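# Insert the loose short pin into the blocks' empty hole

## Task

Take the short pin lying free on the table (not the one already seated in a block) and drive it fully into the one empty hole in the blocks. The blocks are not fixed, so the block holding that hole must finish upright, no more than about a finger's width from its starting spot and turned roughly as it began; otherwise the task counts as failed.

## Robot and tools

Robot: two arms, left_arm and right_arm, each with a parallel two-finger gripper. They face each other across the table. Scene frame: origin roughly between the bases, +z up, table surface at z = +0.020 m. left_arm's base sits at (-0.028, +0.464, +0.039) m (the +y side) and right_arm's at (-0.024, -0.461, +0.039) m. Each base is turned about vertical so that its own +x axis points across the table toward the other arm (left_arm's +x is roughly scene -y, right_arm's +x roughly scene +y); both base frames have +z up. Arm names do not match image left/right.

Frames: every hand position, orientation, velocity and target for an arm is expressed in that arm's own base frame. Fixed camera cam_high and the table use the scene frame. Offsets move along the arm's own base axes, and rotations turn about the Hand target's position. The gripper's fingers extend along its +x axis and close along its y axis; end_effector_position is the point between the fingers, 3 to 4 cm short of the tips. Only the final 1.5 cm of each finger's inner face is flat.

execute_actions(actions, cameras): actions is a list of actions; each action is a list of up to 15 rows, one per 1/30 s step, and a short list repeats its last row until 15 steps pass. Every row has 14 numbers in [-1, 1]: for left_arm dx, dy, dz, rx, ry, rz, opening, then the same seven for right_arm, always all 14 even if one arm stays still. dx..rz are offsets (not poses) from that arm's Hand target as it stood when the action began; every row counts from that same start, and the next action starts afresh, so repeating an offset keeps moving. Scale: 1.0 equals 0.6 m for position or 180 degrees; rx, ry, rz form one rotation vector. opening is absolute: +1 is fully open (0.080 m), empty fingers touch near -0.78, and values below that close no further. Sending 0 for all six pose numbers re-requests the Hand target. An empty actions list just reports state. cameras picks images: omitted/null/["all"] gives all, [] none; an unknown name voids the call.

move(target, speed, blend, opening_speed, blocking, cameras): target is one 14-number row (same layout, offsets from the current Hand targets) or a list of up to 15 such rows, every one measured from those same starting Hand targets. The gripper follows a straight path there. speed is the path's top speed in m/s (0.002 to 2.4, default 0.25; rotation up to twice that in rad/s), one value or one per target. blend (m) rounds corners between listed targets. opening_speed (per second on the -1..+1 scale, at least 0.2) ramps finger commands. blocking=false returns after about 0.5 s while motion continues. Moves run at most 10 s, do not avoid obstacles or the other arm, and hit harder when faster or aimed further beyond a contact. Avoid paths passing near an arm's own base. The result adds a move: line: done, off_target, moving, held, fault or blocked per arm, plus limits=paced (pose clipped) or limits=held (steps withheld). blocked means the gripper stopped far from its goal, likely against something; it then holds still.

wait(seconds 0 to 10) lets time pass with commands held. stop brakes a running move. zoom_image(camera, region) enlarges [x0, y0, x1, y1] pixels (at most 504 by 504) of the latest image from cam_high, cam_left_wrist or cam_right_wrist (each 672x504). read_manual(section) returns only licence text. finished_scene(scene=1) ends the scene for good.

Results: per arm, end_effector_position (m), end_effector_quat_wxyz, linear and angular velocities (left out when Joint velocities read within noise), Hand target (last commanded pose after clipping, the base for next offsets), Tool commands, grip_measured (finger opening on the command scale; last Joint positions entry is the opening in metres), Joint torques and External joint torques (contact estimates). Printed hand poses may be off by a few cm.

Behaviour: orientation commands are clipped to within 32 degrees of the measured one. Grippers often stop short or sag and tilt at long reach; check pose after each step and correct with the leftover offset. Small commands may go nowhere or sideways. To grip, command an opening about 0.08 below grip_measured at first contact. To quit pressing on something, command the target back past the gripper.

Avoid: knocking over or shifting the block with the hole, pushing anything off the table, dropping parts or releasing them while moving, fast collisions, and any contact between the two arms or grippers (this can fail the scene). Contact torque beyond joint limits (waist 17.8, shoulder 22, elbow 22, wrist pitch 5.8, wrist yaw 5.78, wrist roll 5.42 N m) stops that arm for 10 s. Long straining or holding outstretched heats motors; a MOTOR HOT line warns, and 95 °C triggers an over-temperature stop. Objects may occasionally get nudged by outside disturbances.

Each tool is called as name(argument=value, ...) on one line, values as JSON.

## Session

execute_actions(actions=[])

Scene clock: 0.00 s.
left_arm: end_effector_position=(+0.4690, +0.0855, +0.1831) grip_measured=+1.000 end_effector_quat_wxyz=(+0.957, -0.211, +0.045, +0.192) | right_arm: end_effector_position=(+0.0956, +0.1517, +0.1758) grip_measured=+0.980 end_effector_quat_wxyz=(+0.877, -0.204, +0.431, +0.059)
Joint positions: left_arm=[0.1 1.718 0.866 0.679 -0.258 -0.448 0.08] | right_arm=[1.559 1.168 0.984 -1.471 0.672 1.19 0.079]
Joint velocities: within noise
Joint torques (N m): no reading
External joint torques (N m): no reading
Motor temperatures (°C): left_arm=[28 29 26 33 26 33] | right_arm=[23 28 26 29 27 27]
Heat: left arm: hottest wrist pitch 33 °C (+0.0 °C/min); right arm: hottest wrist pitch 29 °C (+0.0 °C/min).
Hand target: left_arm +0.4693, +0.0855, +0.1869; +0.958, -0.212, +0.040, +0.191 | right_arm +0.0957, +0.1519, +0.1764; +0.878, -0.203, +0.430, +0.059
Tool commands: left_gripper/opening=+1.0 right_gripper/opening=+0.979834

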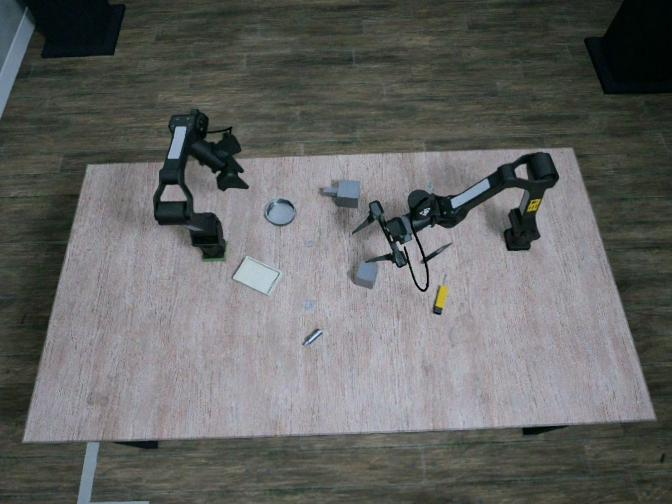

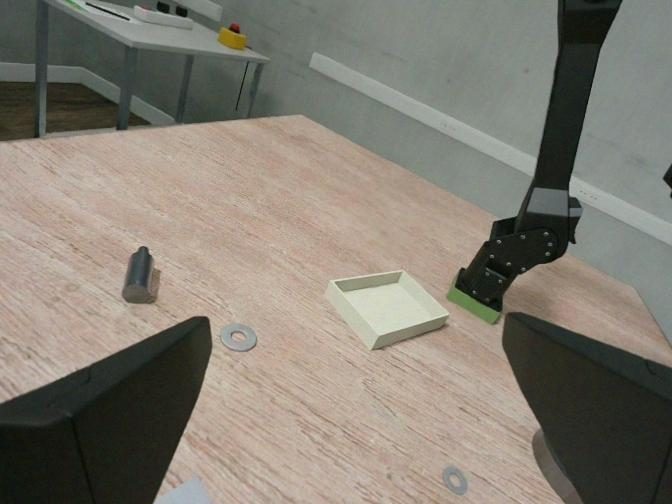

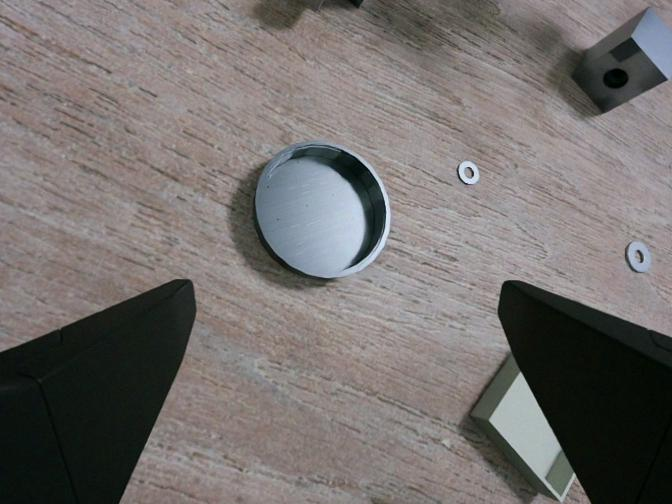

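zoom_image(camera="cam_high", region=[260, 150, 480, 360])

zoom_image(camera="cam_high", region=[290, 310, 340, 360])

zoom_image(camera="cam_high", region=[335, 240, 395, 300])

zoom_image(camera="cam_right_wrist", region=[540, 0, 672, 120])

zoom_image(camera="cam_left_wrist", region=[90, 220, 190, 320])

Scaled by 2.291 from the camera's 672x504 image, which has a finer 960x720 frame.

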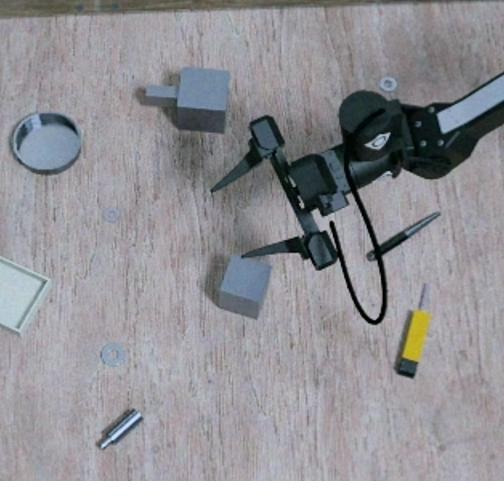

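Scaled by 10.080 from the camera's 672x504 image, which has a finer 960x720 frame.

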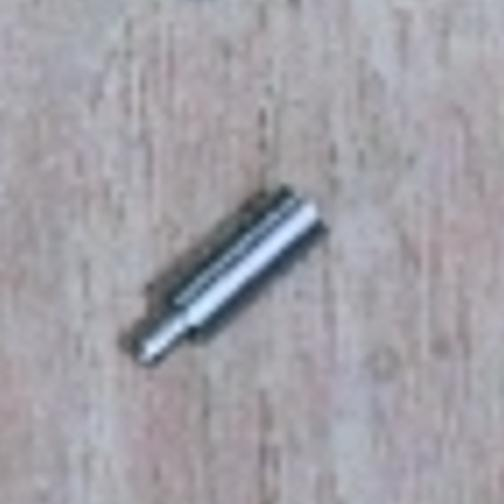

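Scaled by 8.400 from the camera's 672x504 image, which has a finer 960x720 frame.

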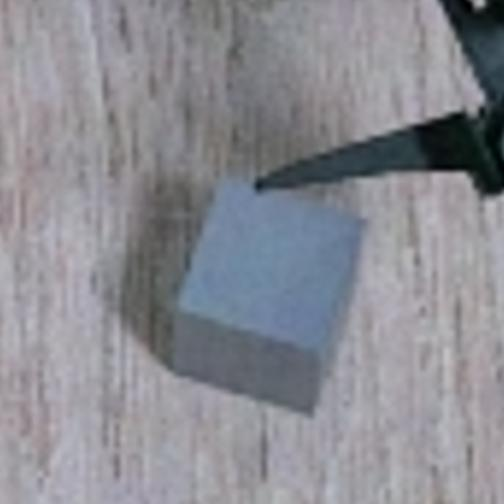

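Scaled by 3.818 from the camera's 672x504 image, which has a finer 960x720 frame.

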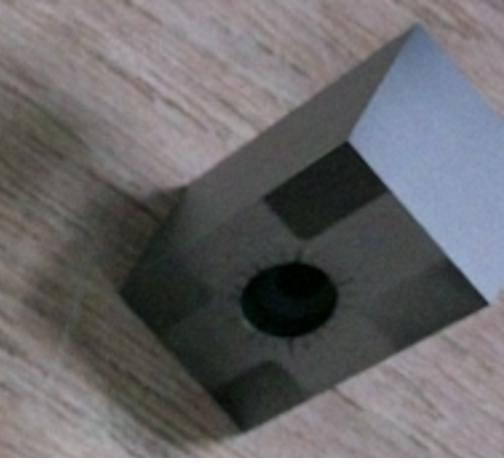

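Scaled by 5.040 from the camera's 672x504 image, which has a finer 960x720 frame.

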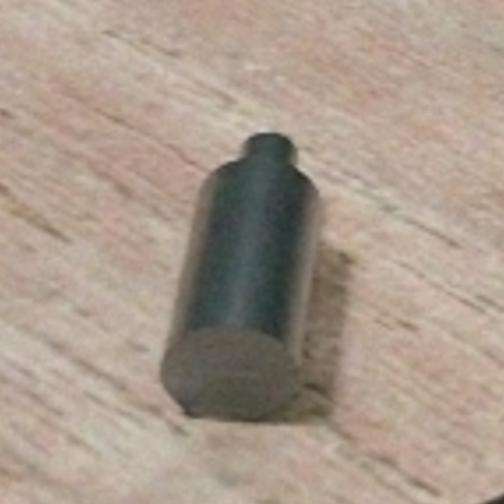

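zoom_image(camera="cam_high", region=[315, 170, 375, 215])

zoom_image(camera="cam_right_wrist", region=[240, 0, 400, 40])

zoom_image(camera="cam_left_wrist", region=[100, 430, 300, 504])

Scaled by 8.400 from the camera's 672x504 image, which has a finer 960x720 frame.

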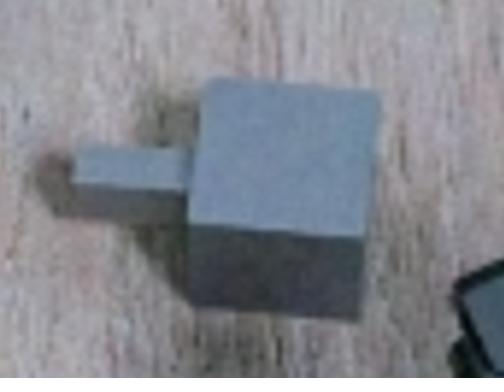

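Scaled by 3.150 from the camera's 672x504 image, which has a finer 960x720 frame.

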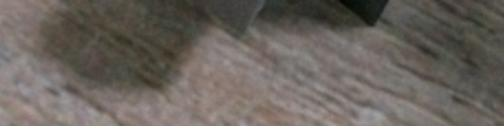

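Scaled by 2.520 from the camera's 672x504 image, which has a finer 960x720 frame.

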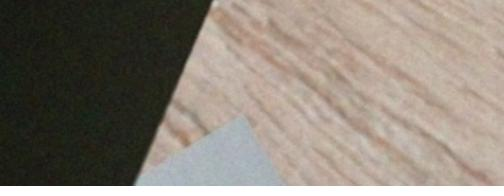

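move(target=[-0.25, 0, 0.1, 0,0,0, 1, 0.356,-0.333,-0.2157,0.0819,-0.276,-0.1596,0.98])

zoom_image(camera="cam_high", region=[335, 240, 395, 300])

Scene clock: 5.70 s.
left_arm: end_effector_position=(+0.3216, +0.0852, +0.2489) grip_measured=+1.000 end_effector_quat_wxyz=(+0.957, -0.213, +0.039, +0.191) | right_arm: end_effector_position=(+0.3082, -0.0471, +0.0480) grip_measured=+0.980 end_effector_quat_wxyz=(+0.974, +0.021, +0.111, -0.198)
Joint positions: left_arm=[0.177 0.962 0.575 0.228 -0.181 -0.438 0.08] | right_arm=[0.059 1.926 0.1 1.573 0.448 0.108 0.079]
Joint velocities: within noise
Joint torques (N m): left_arm=[0.33 -2.96 5.99 1.33 0.07 0.12] | right_arm=[-0.16 -3.96 2.05 2.19 0.06 -0.02]
External joint torques (N m): left_arm=[0.3 -0.41 -0.75 -0.31 0.1 0.1] | right_arm=[-0.16 0.34 0.37 0.53 -0.01 -0.02]
Motor temperatures (°C): left_arm=[28 30 27 34 26 33] | right_arm=[23 28 27 29 27 27]
Heat: left arm: hottest wrist pitch 34 °C (+10.5 °C/min); right arm: hottest wrist pitch 29 °C (+0.0 °C/min).
Hand target: left_arm +0.3193, +0.0856, +0.2468; +0.958, -0.211, +0.040, +0.191 | right_arm +0.3094, -0.0479, +0.0471; +0.980, +0.010, +0.051, -0.190
Off the commanded pose: left_arm 0.003 m, 0 deg | right_arm 0.002 m, 7 deg.
joint sent to its limit (right arm) — joint 4 (wrist pitch), upper limit. The joint targets are off in orientation, not in position.
move: off_target (right_arm)
camera_calibration:
cam_left_wrist: T_world_to_cam=[[0.380131, -0.843942, 0.378501, -0.137229], [-0.294785, -0.498423, -0.815277, 0.371173], [0.876699, 0.198336, -0.438248, -0.112459], [0, 0, 0, 1]] pos_world=[0.260175, 0.0914923, 0.305265]
cam_right_wrist: T_world_to_cam=[[-0.391946, -0.919652, 0.0248472, 0.0819739], [-0.558792, 0.216522, -0.800544, 0.244412], [0.730842, -0.327655, -0.598759, -0.134202], [0, 0, 0, 1]] pos_world=[0.266785, -0.021505, 0.11327]

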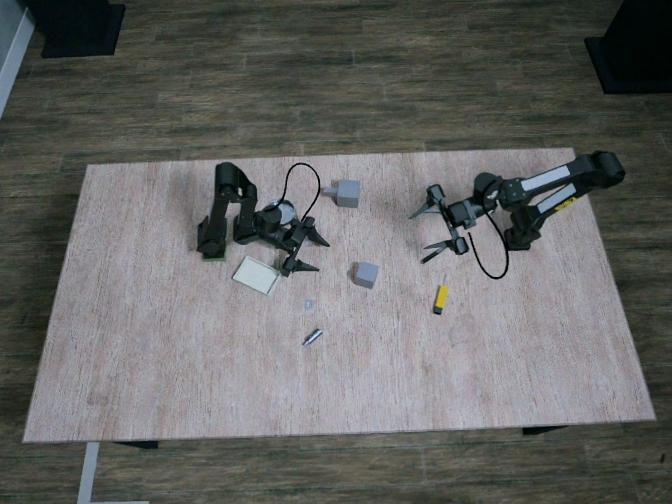

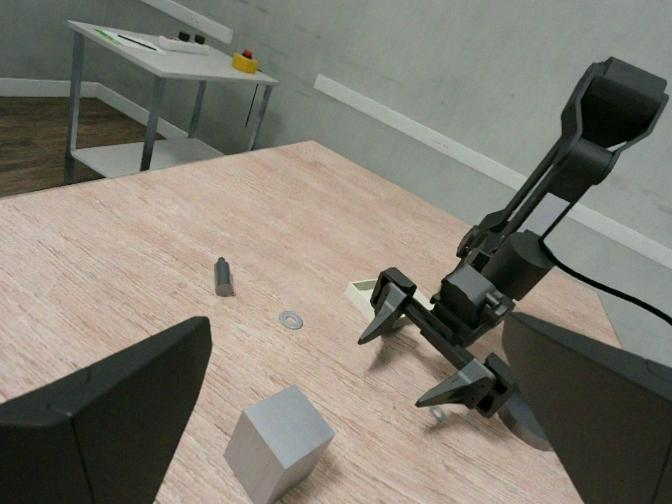

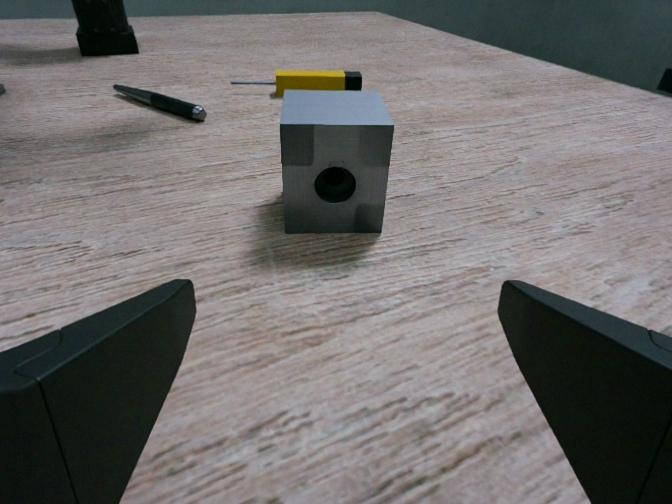

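Scaled by 8.400 from the camera's 672x504 image, which has a finer 960x720 frame.

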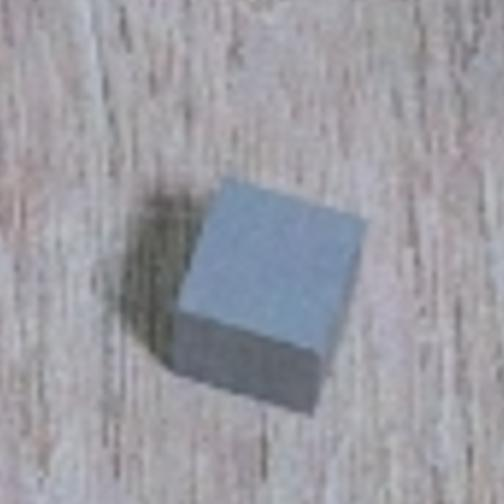

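zoom_image(camera="cam_right_wrist", region=[270, 80, 410, 250])

zoom_image(camera="cam_right_wrist", region=[310, 150, 360, 210])

zoom_image(camera="cam_left_wrist", region=[200, 360, 360, 504])

zoom_image(camera="cam_left_wrist", region=[190, 240, 260, 310])

Scaled by 2.965 from the camera's 672x504 image, which has a finer 960x720 frame.

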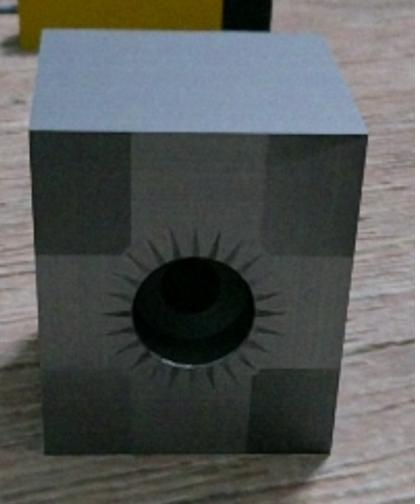

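Scaled by 8.400 from the camera's 672x504 image, which has a finer 960x720 frame.

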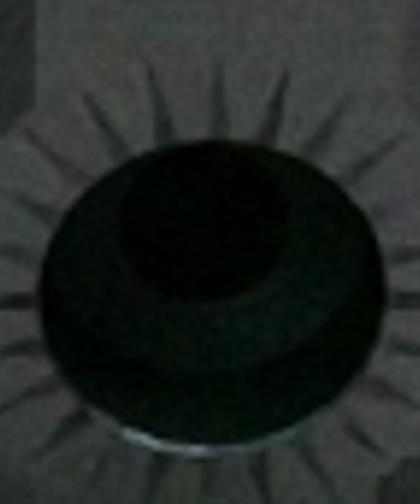

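Scaled by 3.150 from the camera's 672x504 image, which has a finer 960x720 frame.

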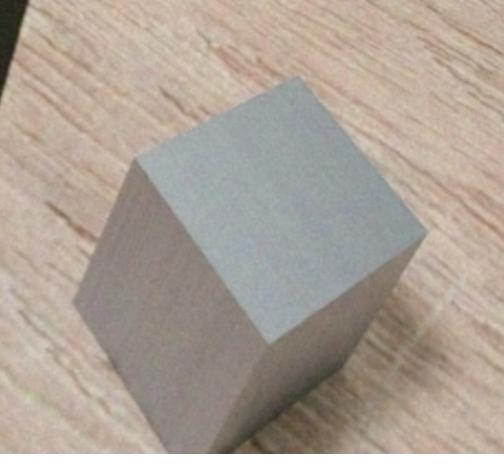

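Scaled by 7.200 from the camera's 672x504 image, which has a finer 960x720 frame.

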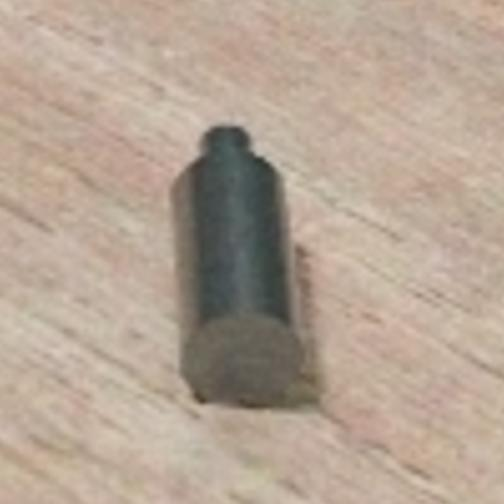

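zoom_image(camera="cam_high", region=[400, 140, 640, 320])

zoom_image(camera="cam_high", region=[180, 140, 400, 320])

Scaled by 2.100 from the camera's 672x504 image, which has a finer 960x720 frame.

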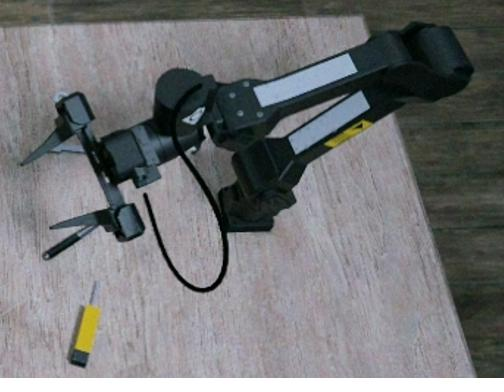

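Scaled by 2.291 from the camera's 672x504 image, which has a finer 960x720 frame.

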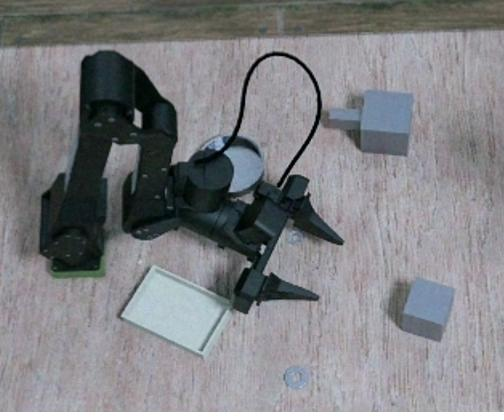

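move(target=[[0.02,0.06,-0.12,0.06,0.06,-0.13,1,-0.016,-0.187,0.172,0.177,0.0255,-0.3035,1],[0.09,0.122,-0.328,0.1252,0.1189,-0.2651,1,-0.012,-0.389,0.088,0.3543,0.051,-0.607,1]], speed=0.3, blend=0.04)

Scene clock: 14.63 s.
left_arm: end_effector_position=(+0.3707, +0.1556, +0.0484) grip_measured=+1.000 end_effector_quat_wxyz=(+0.950, +0.042, +0.259, -0.169) | right_arm: end_effector_position=(+0.3006, -0.2806, +0.1035) grip_measured=+0.980 end_effector_quat_wxyz=(-0.287, -0.473, -0.163, +0.817)
Joint positions: left_arm=[0.678 1.873 0.838 0.183 0.834 0.694 0.08] | right_arm=[-0.576 2.259 1.992 -1.478 0.495 1.938 0.079]
Joint velocities: within noise
Joint torques (N m): left_arm=[0.4 -5.36 6.86 0.85 0.67 0.1] | right_arm=[0.05 -9.84 5.96 -0.18 0.2 0.13]
External joint torques (N m): left_arm=[0.38 1.58 2.13 -0.29 0.31 0.1] | right_arm=[-0.02 0.19 0.71 -0.16 -0.14 0.13]
Motor temperatures (°C): left_arm=[28 31 28 35 26 33] | right_arm=[23 29 27 30 27 27]
Heat: left arm: hottest wrist pitch 35 °C (+8.2 °C/min); right arm: hottest wrist pitch 30 °C (+4.1 °C/min).
Hand target: left_arm +0.3733, +0.1588, +0.0501; +0.951, +0.045, +0.255, -0.169 | right_arm +0.3022, -0.2812, +0.0999; -0.285, -0.472, -0.164, +0.818
Off the commanded pose: left_arm 0.004 m, 1 deg | right_arm 0.004 m, 0 deg.
move: done
camera_calibration:
cam_left_wrist: T_world_to_cam=[[-0.351943, -0.936005, -0.00548128, 0.283752], [-0.705023, 0.268935, -0.656214, 0.282213], [0.615694, -0.227085, -0.754555, -0.0790907], [0, 0, 0, 1]] pos_world=[0.347527, 0.171736, 0.127069]
cam_right_wrist: T_world_to_cam=[[-0.634678, 0.772711, 0.0100712, 0.412257], [0.767582, 0.631866, -0.107528, -0.018771], [-0.0894516, -0.0605151, -0.994151, 0.190671], [0, 0, 0, 1]] pos_world=[0.293114, -0.295156, 0.183386]

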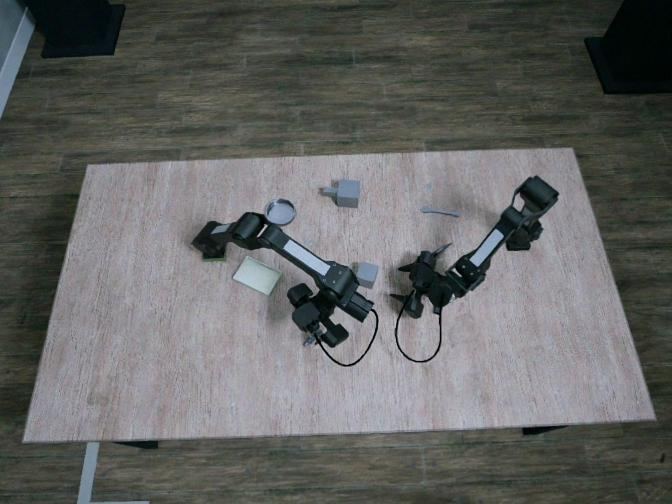

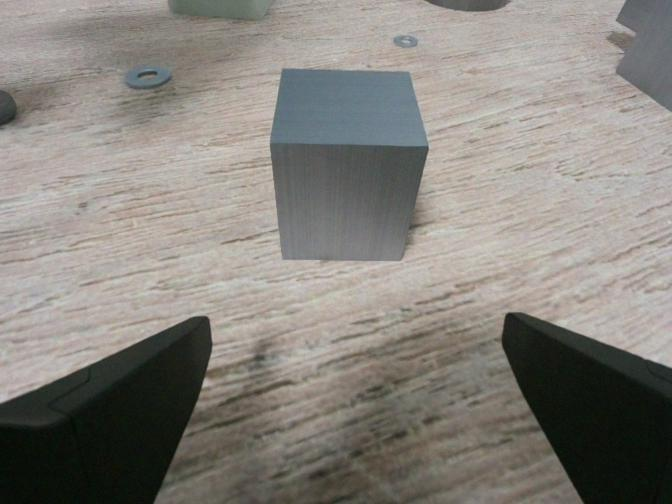

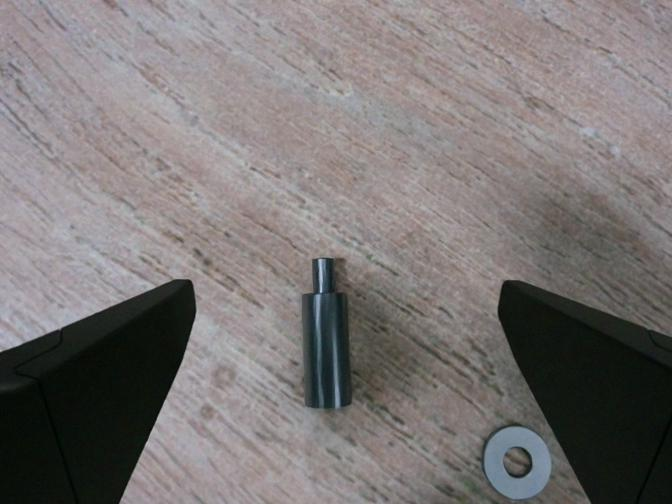

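move(target=[0.14,-0.045,-0.033,0,0,-0.0067,1,0.0417,0.0225,-0.0888,0,0,0.0111,1], speed=0.12)

Scene clock: 17.17 s.
left_arm: end_effector_position=(+0.4527, +0.1299, +0.0286) grip_measured=+1.000 end_effector_quat_wxyz=(+0.948, +0.044, +0.259, -0.180) | right_arm: end_effector_position=(+0.3275, -0.2695, +0.0534) grip_measured=+0.980 end_effector_quat_wxyz=(-0.302, -0.473, -0.167, +0.811)
Joint positions: left_arm=[0.492 2.094 1.049 0.307 0.72 0.529 0.08] | right_arm=[-0.521 2.347 1.942 -1.345 0.491 1.965 0.079]
Joint velocities: within noise
Joint torques (N m): left_arm=[-0.23 -6.82 7.18 1.23 0.3 -0.06] | right_arm=[0.21 -10.29 4.34 0.18 0.21 0.11]
External joint torques (N m): left_arm=[-0.2 1.8 2.26 -0.06 0.01 -0.06] | right_arm=[0.12 0.33 -0.96 0.19 -0.13 0.11]
Motor temperatures (°C): left_arm=[28 31 28 35 26 33] | right_arm=[23 29 27 30 27 27]
Heat: left arm: hottest wrist pitch 35 °C (+7.0 °C/min); right arm: hottest wrist pitch 30 °C (+3.5 °C/min).
Hand target: left_arm +0.4573, +0.1318, +0.0303; +0.949, +0.048, +0.254, -0.179 | right_arm +0.3272, -0.2678, +0.0466; -0.299, -0.470, -0.173, +0.813
Off the commanded pose: left_arm 0.005 m, 1 deg | right_arm 0.007 m, 1 deg.
move: done
camera_calibration:
cam_left_wrist: T_world_to_cam=[[-0.373447, -0.927646, -0.00310474, 0.297128], [-0.699496, 0.283795, -0.655871, 0.329493], [0.609297, -0.242761, -0.754867, -0.145402], [0, 0, 0, 1]] pos_world=[0.430033, 0.146824, 0.107268]
cam_right_wrist: T_world_to_cam=[[-0.658919, 0.752213, 0.00143729, 0.424146], [0.748012, 0.655438, -0.104306, -0.0392492], [-0.0794027, -0.0676544, -0.994544, 0.138654], [0, 0, 0, 1]] pos_world=[0.319846, -0.283942, 0.133194]

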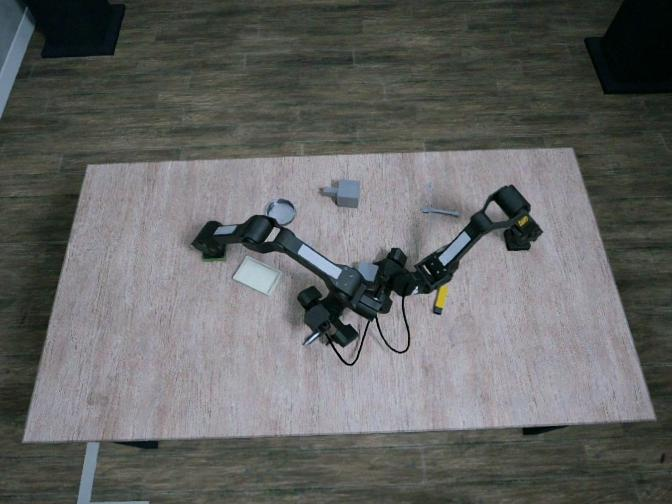

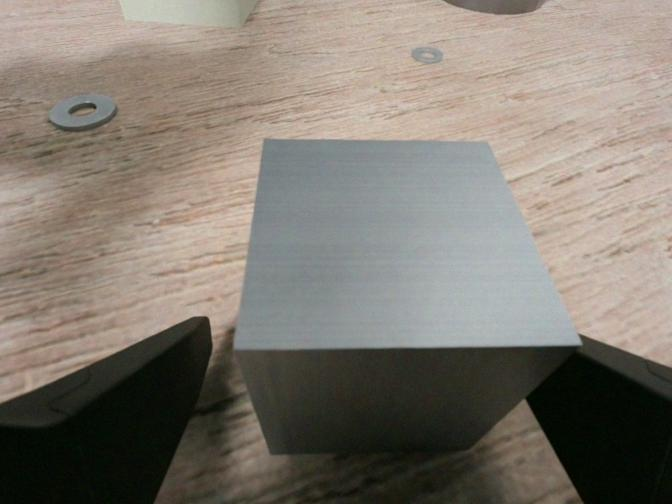

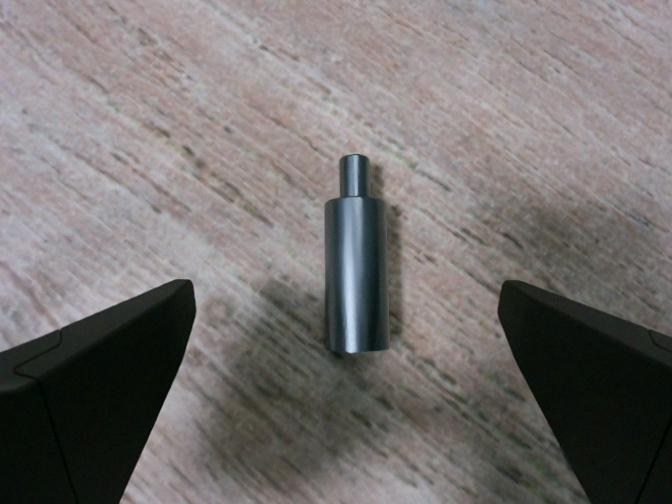

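zoom_image(camera="cam_right_wrist", region=[250, 140, 460, 370])

Scaled by 2.191 from the camera's 672x504 image, which has a finer 960x720 frame.

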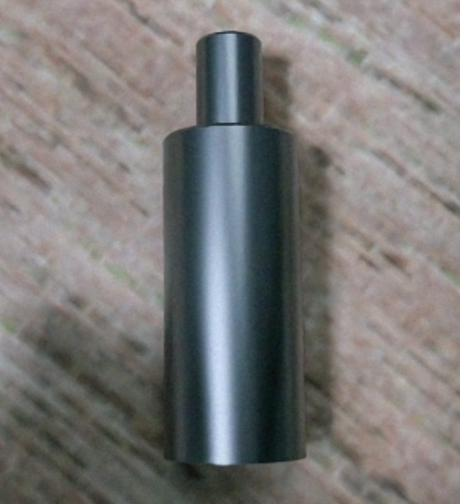

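move(target=[0.009,-0.0115,0,0,0,0,1,-0.006,0.0053,-0.0383,0.0032,0.0036,0.0056,1], speed=0.1)

zoom_image(camera="cam_right_wrist", region=[170, 60, 530, 330])

Scene clock: 19.47 s.
left_arm: end_effector_position=(+0.4580, +0.1236, +0.0286) grip_measured=+1.000 end_effector_quat_wxyz=(+0.948, +0.044, +0.258, -0.180) | right_arm: end_effector_position=(+0.3243, -0.2674, +0.0307) grip_measured=+0.980 end_effector_quat_wxyz=(-0.304, -0.470, -0.174, +0.810)
Joint positions: left_arm=[0.47 2.099 1.053 0.32 0.704 0.51 0.08] | right_arm=[-0.52 2.355 1.863 -1.262 0.491 1.952 0.079]
Joint velocities: within noise
Joint torques (N m): left_arm=[-0.3 -6.81 7.17 1.26 0.24 -0.06] | right_arm=[0.39 -10.25 4.08 0.13 0.2 -0.06]
External joint torques (N m): left_arm=[-0.38 1.85 2.24 -0.05 -0.03 -0.06] | right_arm=[0.45 0.43 -1.17 0.14 -0.15 -0.06]
Motor temperatures (°C): left_arm=[28 31 28 35 26 33] | right_arm=[23 30 27 30 27 27]
Heat: left arm: hottest wrist pitch 35 °C (+6.2 °C/min); right arm: hottest shoulder 30 °C (+6.2 °C/min).
Hand target: left_arm +0.4628, +0.1249, +0.0303; +0.949, +0.048, +0.254, -0.179 | right_arm +0.3236, -0.2647, +0.0236; -0.303, -0.465, -0.182, +0.812
Off the commanded pose: left_arm 0.005 m, 1 deg | right_arm 0.008 m, 1 deg.
move: done
camera_calibration:
cam_left_wrist: T_world_to_cam=[[-0.373009, -0.927823, -0.00313541, 0.29297], [-0.699367, 0.283381, -0.656187, 0.334983], [0.609713, -0.24257, -0.754592, -0.150361], [0, 0, 0, 1]] pos_world=[0.435233, 0.140424, 0.107268]
cam_right_wrist: T_world_to_cam=[[-0.66758, 0.744445, 0.0117778, 0.420885], [0.739501, 0.664818, -0.105618, -0.0351804], [-0.0864568, -0.0617987, -0.994337, 0.119835], [0, 0, 0, 1]] pos_world=[0.317351, -0.282532, 0.110484]

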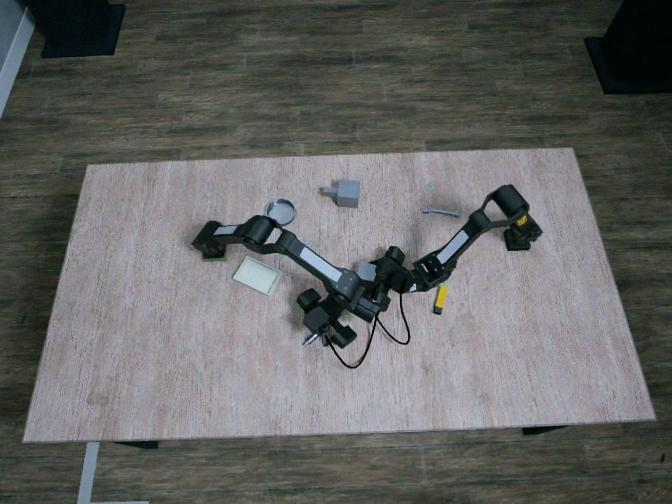

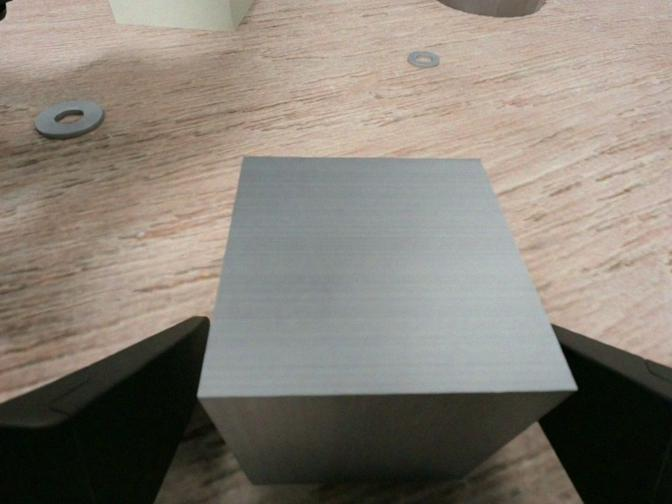

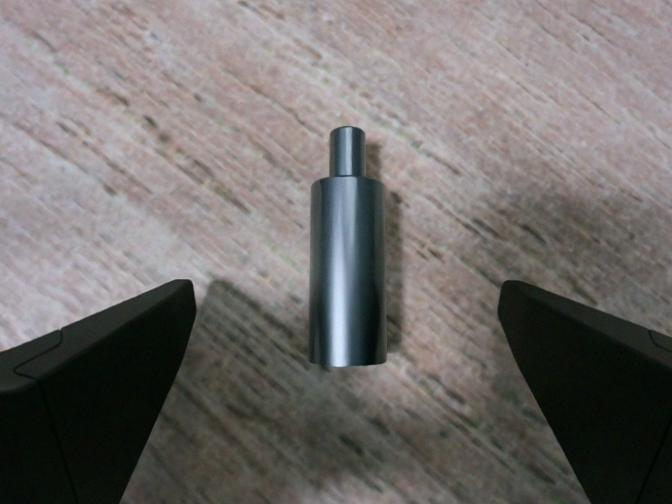

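Scaled by 1.400 from the camera's 672x504 image, which has a finer 960x720 frame.

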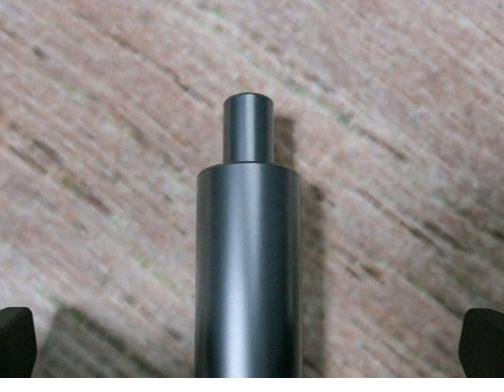

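move(target=[0,0,0,0,0,0,0.5,0,0,-0.0167,0.002,0.002,0,1], speed=0.05, opening_speed=0.6)

Scene clock: 21.00 s.
left_arm: end_effector_position=(+0.4580, +0.1236, +0.0286) grip_measured=+0.504 end_effector_quat_wxyz=(+0.948, +0.044, +0.258, -0.180) | right_arm: end_effector_position=(+0.3253, -0.2677, +0.0247) grip_measured=+0.980 end_effector_quat_wxyz=(-0.305, -0.470, -0.175, +0.810)
Joint positions: left_arm=[0.47 2.099 1.053 0.32 0.704 0.51 0.058] | right_arm=[-0.52 2.365 1.858 -1.246 0.49 1.951 0.079]
Joint velocities: within noise
Joint torques (N m): left_arm=[-0.34 -6.85 7.16 1.26 0.26 -0.06] | right_arm=[0.31 -9.25 3.78 0.32 0.17 -0.08]
External joint torques (N m): left_arm=[-0.35 1.83 2.24 -0.05 -0.03 -0.06] | right_arm=[0.32 1.3 -1.34 0.35 -0.19 -0.08]
Motor temperatures (°C): left_arm=[28 32 28 35 26 33] | right_arm=[23 30 27 30 27 27]
Heat: left arm: hottest wrist pitch 35 °C (+5.7 °C/min); right arm: hottest shoulder 30 °C (+5.7 °C/min).
Hand target: left_arm +0.4628, +0.1248, +0.0304; +0.949, +0.048, +0.254, -0.179 | right_arm +0.3236, -0.2646, +0.0137; -0.301, -0.463, -0.186, +0.813
Off the commanded pose: left_arm 0.005 m, 1 deg | right_arm 0.012 m, 2 deg.
move: off_target (right_arm)
camera_calibration:
cam_left_wrist: T_world_to_cam=[[-0.373009, -0.927823, -0.00313541, 0.29297], [-0.699367, 0.283381, -0.656187, 0.334983], [0.609713, -0.24257, -0.754592, -0.150361], [0, 0, 0, 1]] pos_world=[0.435233, 0.140424, 0.107268]
cam_right_wrist: T_world_to_cam=[[-0.668254, 0.743835, 0.0120773, 0.421932], [0.73895, 0.665567, -0.104754, -0.0359921], [-0.0859583, -0.0610781, -0.994425, 0.113985], [0, 0, 0, 1]] pos_world=[0.318352, -0.282931, 0.104483]

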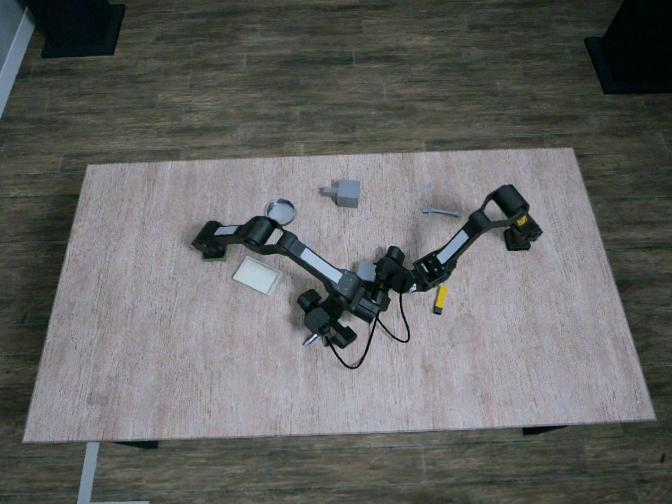

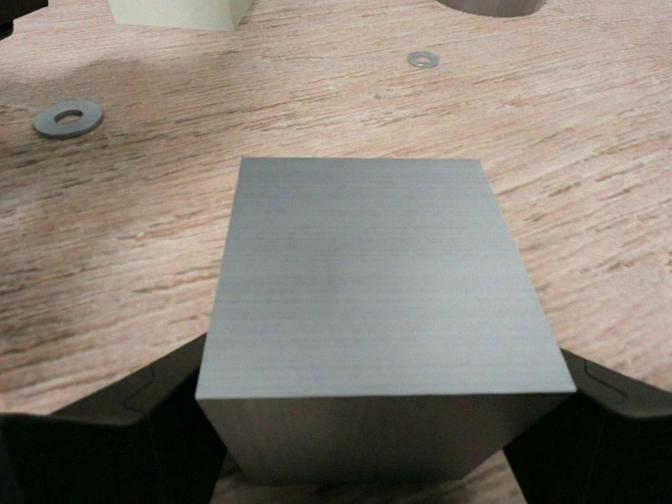

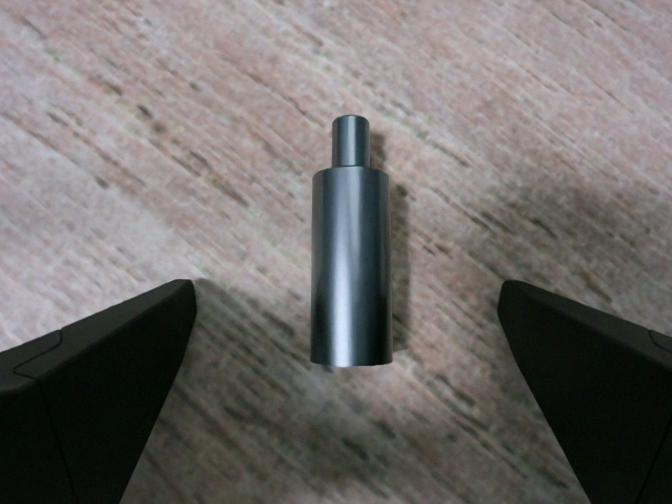

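move(target=[0,0,0,0,0,0,0.42,0,0,0.006,0,0,0,-0.2], speed=0.05, opening_speed=1.2)

Scene clock: 22.57 s.
left_arm: end_effector_position=(+0.4581, +0.1238, +0.0286) grip_measured=+0.423 end_effector_quat_wxyz=(+0.948, +0.044, +0.259, -0.179) | right_arm: end_effector_position=(+0.3245, -0.2672, +0.0247) grip_measured=-0.197 end_effector_quat_wxyz=(-0.304, -0.469, -0.176, +0.811)
Joint positions: left_arm=[0.47 2.099 1.054 0.32 0.703 0.51 0.054] | right_arm=[-0.52 2.366 1.858 -1.25 0.49 1.951 0.026]
Joint velocities: within noise
Joint torques (N m): left_arm=[-0.33 -6.87 7.13 1.24 0.29 -0.04] | right_arm=[0.31 -9.8 4.51 -0.21 0.17 -0.06]
External joint torques (N m): left_arm=[-0.42 1.89 2.11 -0.1 0.02 -0.04] | right_arm=[0.23 0.84 -0.68 -0.19 -0.18 -0.06]
Motor temperatures (°C): left_arm=[28 32 28 36 26 33] | right_arm=[23 30 27 30 27 27]
Heat: left arm: hottest wrist pitch 36 °C (+8.0 °C/min); right arm: hottest shoulder 30 °C (+5.3 °C/min).
Hand target: left_arm +0.4628, +0.1249, +0.0302; +0.949, +0.048, +0.255, -0.179 | right_arm +0.3236, -0.2646, +0.0172; -0.301, -0.463, -0.186, +0.813
Off the commanded pose: left_arm 0.005 m, 1 deg | right_arm 0.008 m, 1 deg.
move: done
camera_calibration:
cam_left_wrist: T_world_to_cam=[[-0.372285, -0.92811, -0.00390857, 0.293003], [-0.699582, 0.28338, -0.655958, 0.334999], [0.609909, -0.241469, -0.754787, -0.150667], [0, 0, 0, 1]] pos_world=[0.435333, 0.140625, 0.107169]
cam_right_wrist: T_world_to_cam=[[-0.668418, 0.743593, 0.0169532, 0.420915], [0.738276, 0.666063, -0.106341, -0.035386], [-0.0903665, -0.0585643, -0.994185, 0.115952], [0, 0, 0, 1]] pos_world=[0.31795, -0.282629, 0.104379]

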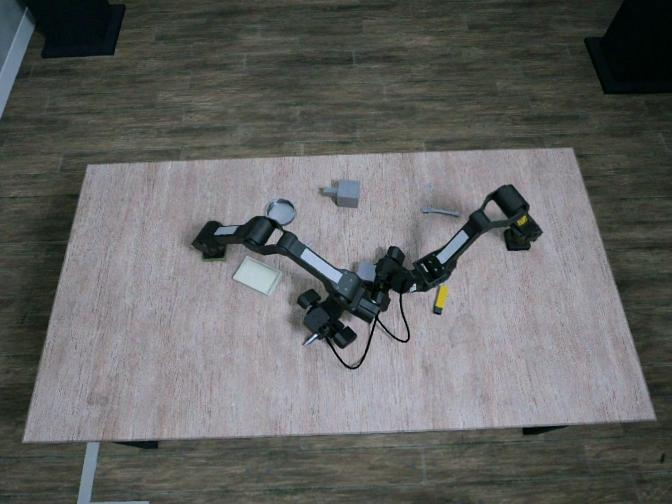

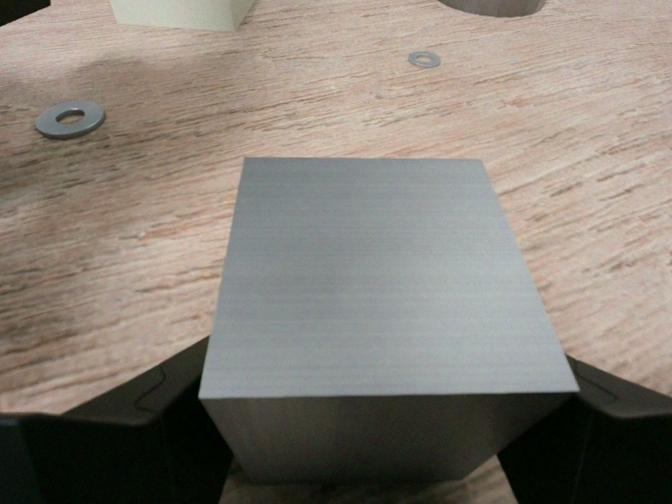

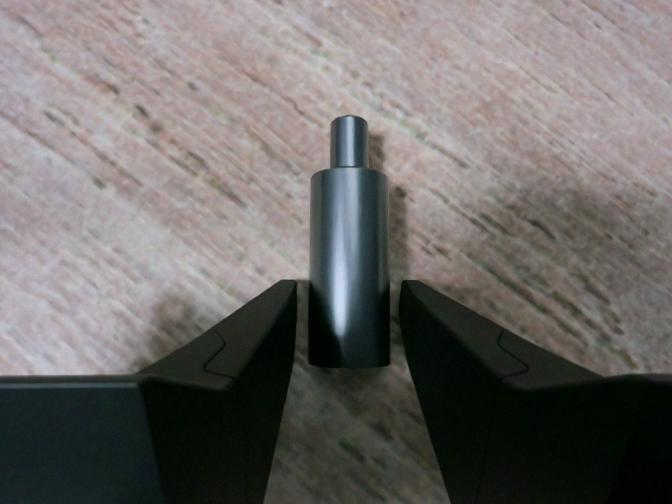

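move(target=[0,0,0,0,0,0,0.36,0,0,0,0,0,0,-0.42], speed=0.05, opening_speed=0.4)

Scene clock: 23.50 s.
left_arm: end_effector_position=(+0.4582, +0.1240, +0.0286) grip_measured=+0.374 end_effector_quat_wxyz=(+0.948, +0.044, +0.259, -0.179) | right_arm: end_effector_position=(+0.3244, -0.2672, +0.0246) grip_measured=-0.404 end_effector_quat_wxyz=(-0.303, -0.469, -0.177, +0.811)
Joint positions: left_arm=[0.47 2.099 1.054 0.32 0.702 0.51 0.052] | right_arm=[-0.52 2.366 1.858 -1.25 0.49 1.951 0.017]
Joint velocities: within noise
Joint torques (N m): left_arm=[-0.34 -6.84 7.11 1.22 0.33 -0.05] | right_arm=[0.28 -9.84 4.52 -0.17 0.17 -0.05]
External joint torques (N m): left_arm=[-0.3 1.83 2.21 -0.08 0.04 -0.05] | right_arm=[0.34 0.73 -0.62 -0.13 -0.17 -0.06]
Motor temperatures (°C): left_arm=[28 32 28 36 26 33] | right_arm=[23 30 27 30 27 27]
Heat: left arm: hottest wrist pitch 36 °C (+7.7 °C/min); right arm: hottest shoulder 30 °C (+5.1 °C/min).
Hand target: left_arm +0.4628, +0.1249, +0.0303; +0.949, +0.048, +0.254, -0.179 | right_arm +0.3236, -0.2646, +0.0172; -0.301, -0.463, -0.186, +0.813
Off the commanded pose: left_arm 0.005 m, 1 deg | right_arm 0.008 m, 1 deg.
move: done
camera_calibration:
cam_left_wrist: T_world_to_cam=[[-0.371758, -0.928319, -0.0044975, 0.292997], [-0.699691, 0.283378, -0.655843, 0.335141], [0.610106, -0.240668, -0.754884, -0.150816], [0, 0, 0, 1]] pos_world=[0.435433, 0.140726, 0.107269]
cam_right_wrist: T_world_to_cam=[[-0.668368, 0.743626, 0.0174552, 0.420788], [0.738296, 0.66607, -0.106157, -0.0353361], [-0.0905677, -0.058065, -0.994196, 0.116148], [0, 0, 0, 1]] pos_world=[0.317849, -0.282629, 0.104378]

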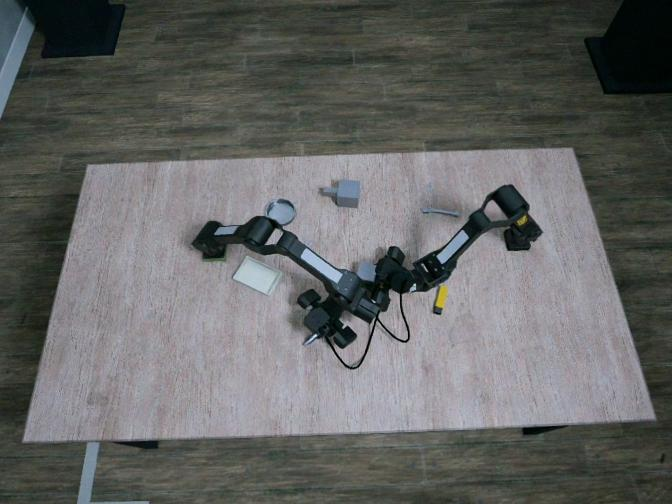

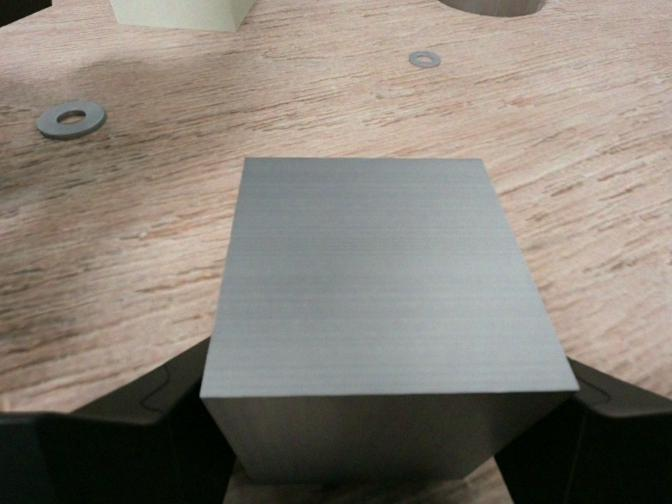

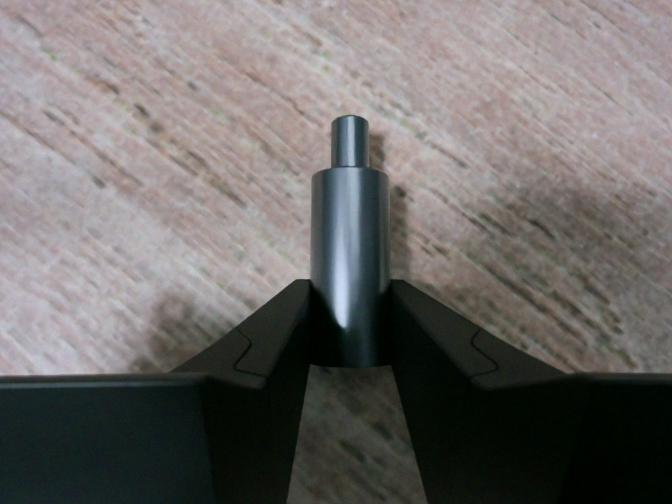

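move(target=[0,0,0,0,0,0,0.30,0,0,0,0,0,0,-0.5], speed=0.05, opening_speed=0.4)

Scene clock: 24.37 s.
left_arm: end_effector_position=(+0.4582, +0.1240, +0.0286) grip_measured=+0.362 end_effector_quat_wxyz=(+0.948, +0.044, +0.259, -0.179) | right_arm: end_effector_position=(+0.3244, -0.2672, +0.0246) grip_measured=-0.404 end_effector_quat_wxyz=(-0.303, -0.469, -0.177, +0.811)
Joint positions: left_arm=[0.47 2.099 1.054 0.32 0.702 0.51 0.051] | right_arm=[-0.52 2.366 1.858 -1.25 0.49 1.951 0.017]
Joint velocities: within noise
Joint torques (N m): left_arm=[-0.35 -6.84 7.11 1.23 0.32 -0.05] | right_arm=[0.3 -9.81 4.52 -0.17 0.17 -0.06]
External joint torques (N m): left_arm=[-0.31 1.8 2.2 -0.07 0.04 -0.05] | right_arm=[0.37 0.74 -0.62 -0.15 -0.19 -0.06]
Motor temperatures (°C): left_arm=[28 32 28 36 26 33] | right_arm=[23 30 27 30 27 27]
Heat: left arm: hottest wrist pitch 36 °C (+7.4 °C/min); right arm: hottest shoulder 30 °C (+4.9 °C/min).
Hand target: left_arm +0.4628, +0.1249, +0.0303; +0.949, +0.048, +0.254, -0.179 | right_arm +0.3236, -0.2646, +0.0172; -0.301, -0.463, -0.186, +0.813
Off the commanded pose: left_arm 0.005 m, 1 deg | right_arm 0.008 m, 1 deg.
move: done
camera_calibration:
cam_left_wrist: T_world_to_cam=[[-0.371758, -0.928319, -0.0044975, 0.292997], [-0.699691, 0.283378, -0.655843, 0.335141], [0.610106, -0.240668, -0.754884, -0.150816], [0, 0, 0, 1]] pos_world=[0.435433, 0.140726, 0.107269]
cam_right_wrist: T_world_to_cam=[[-0.668368, 0.743626, 0.0174552, 0.420788], [0.738296, 0.66607, -0.106157, -0.0353361], [-0.0905677, -0.058065, -0.994196, 0.116148], [0, 0, 0, 1]] pos_world=[0.317849, -0.282629, 0.104378]

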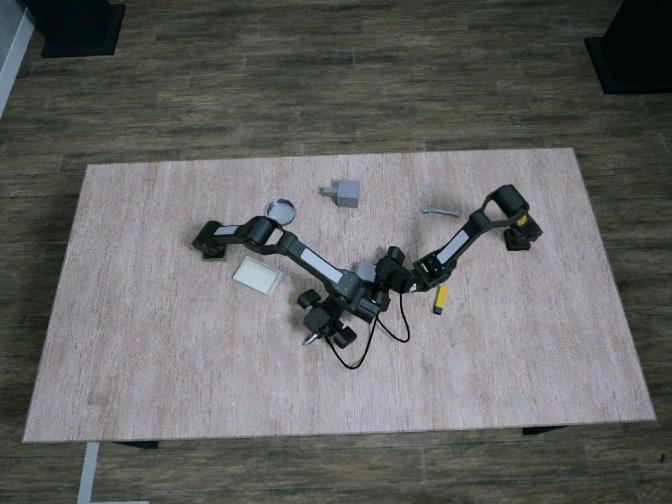

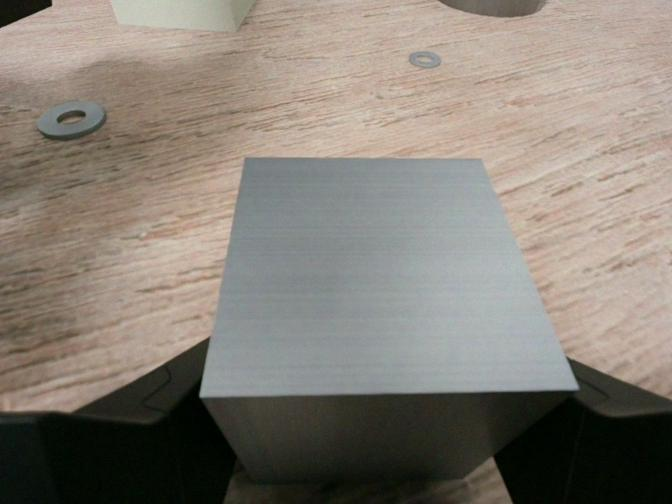

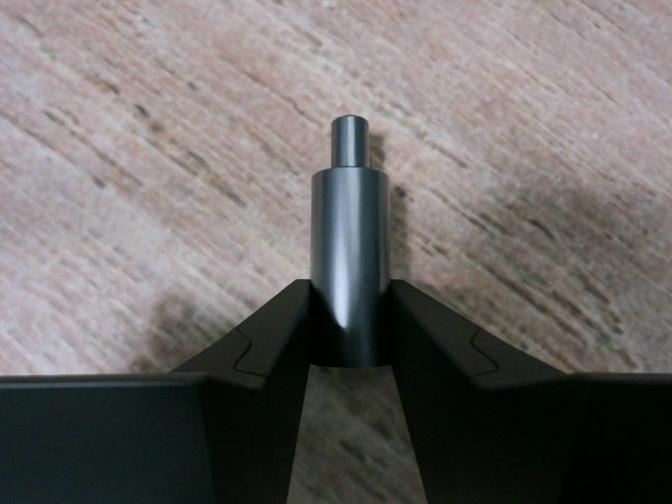

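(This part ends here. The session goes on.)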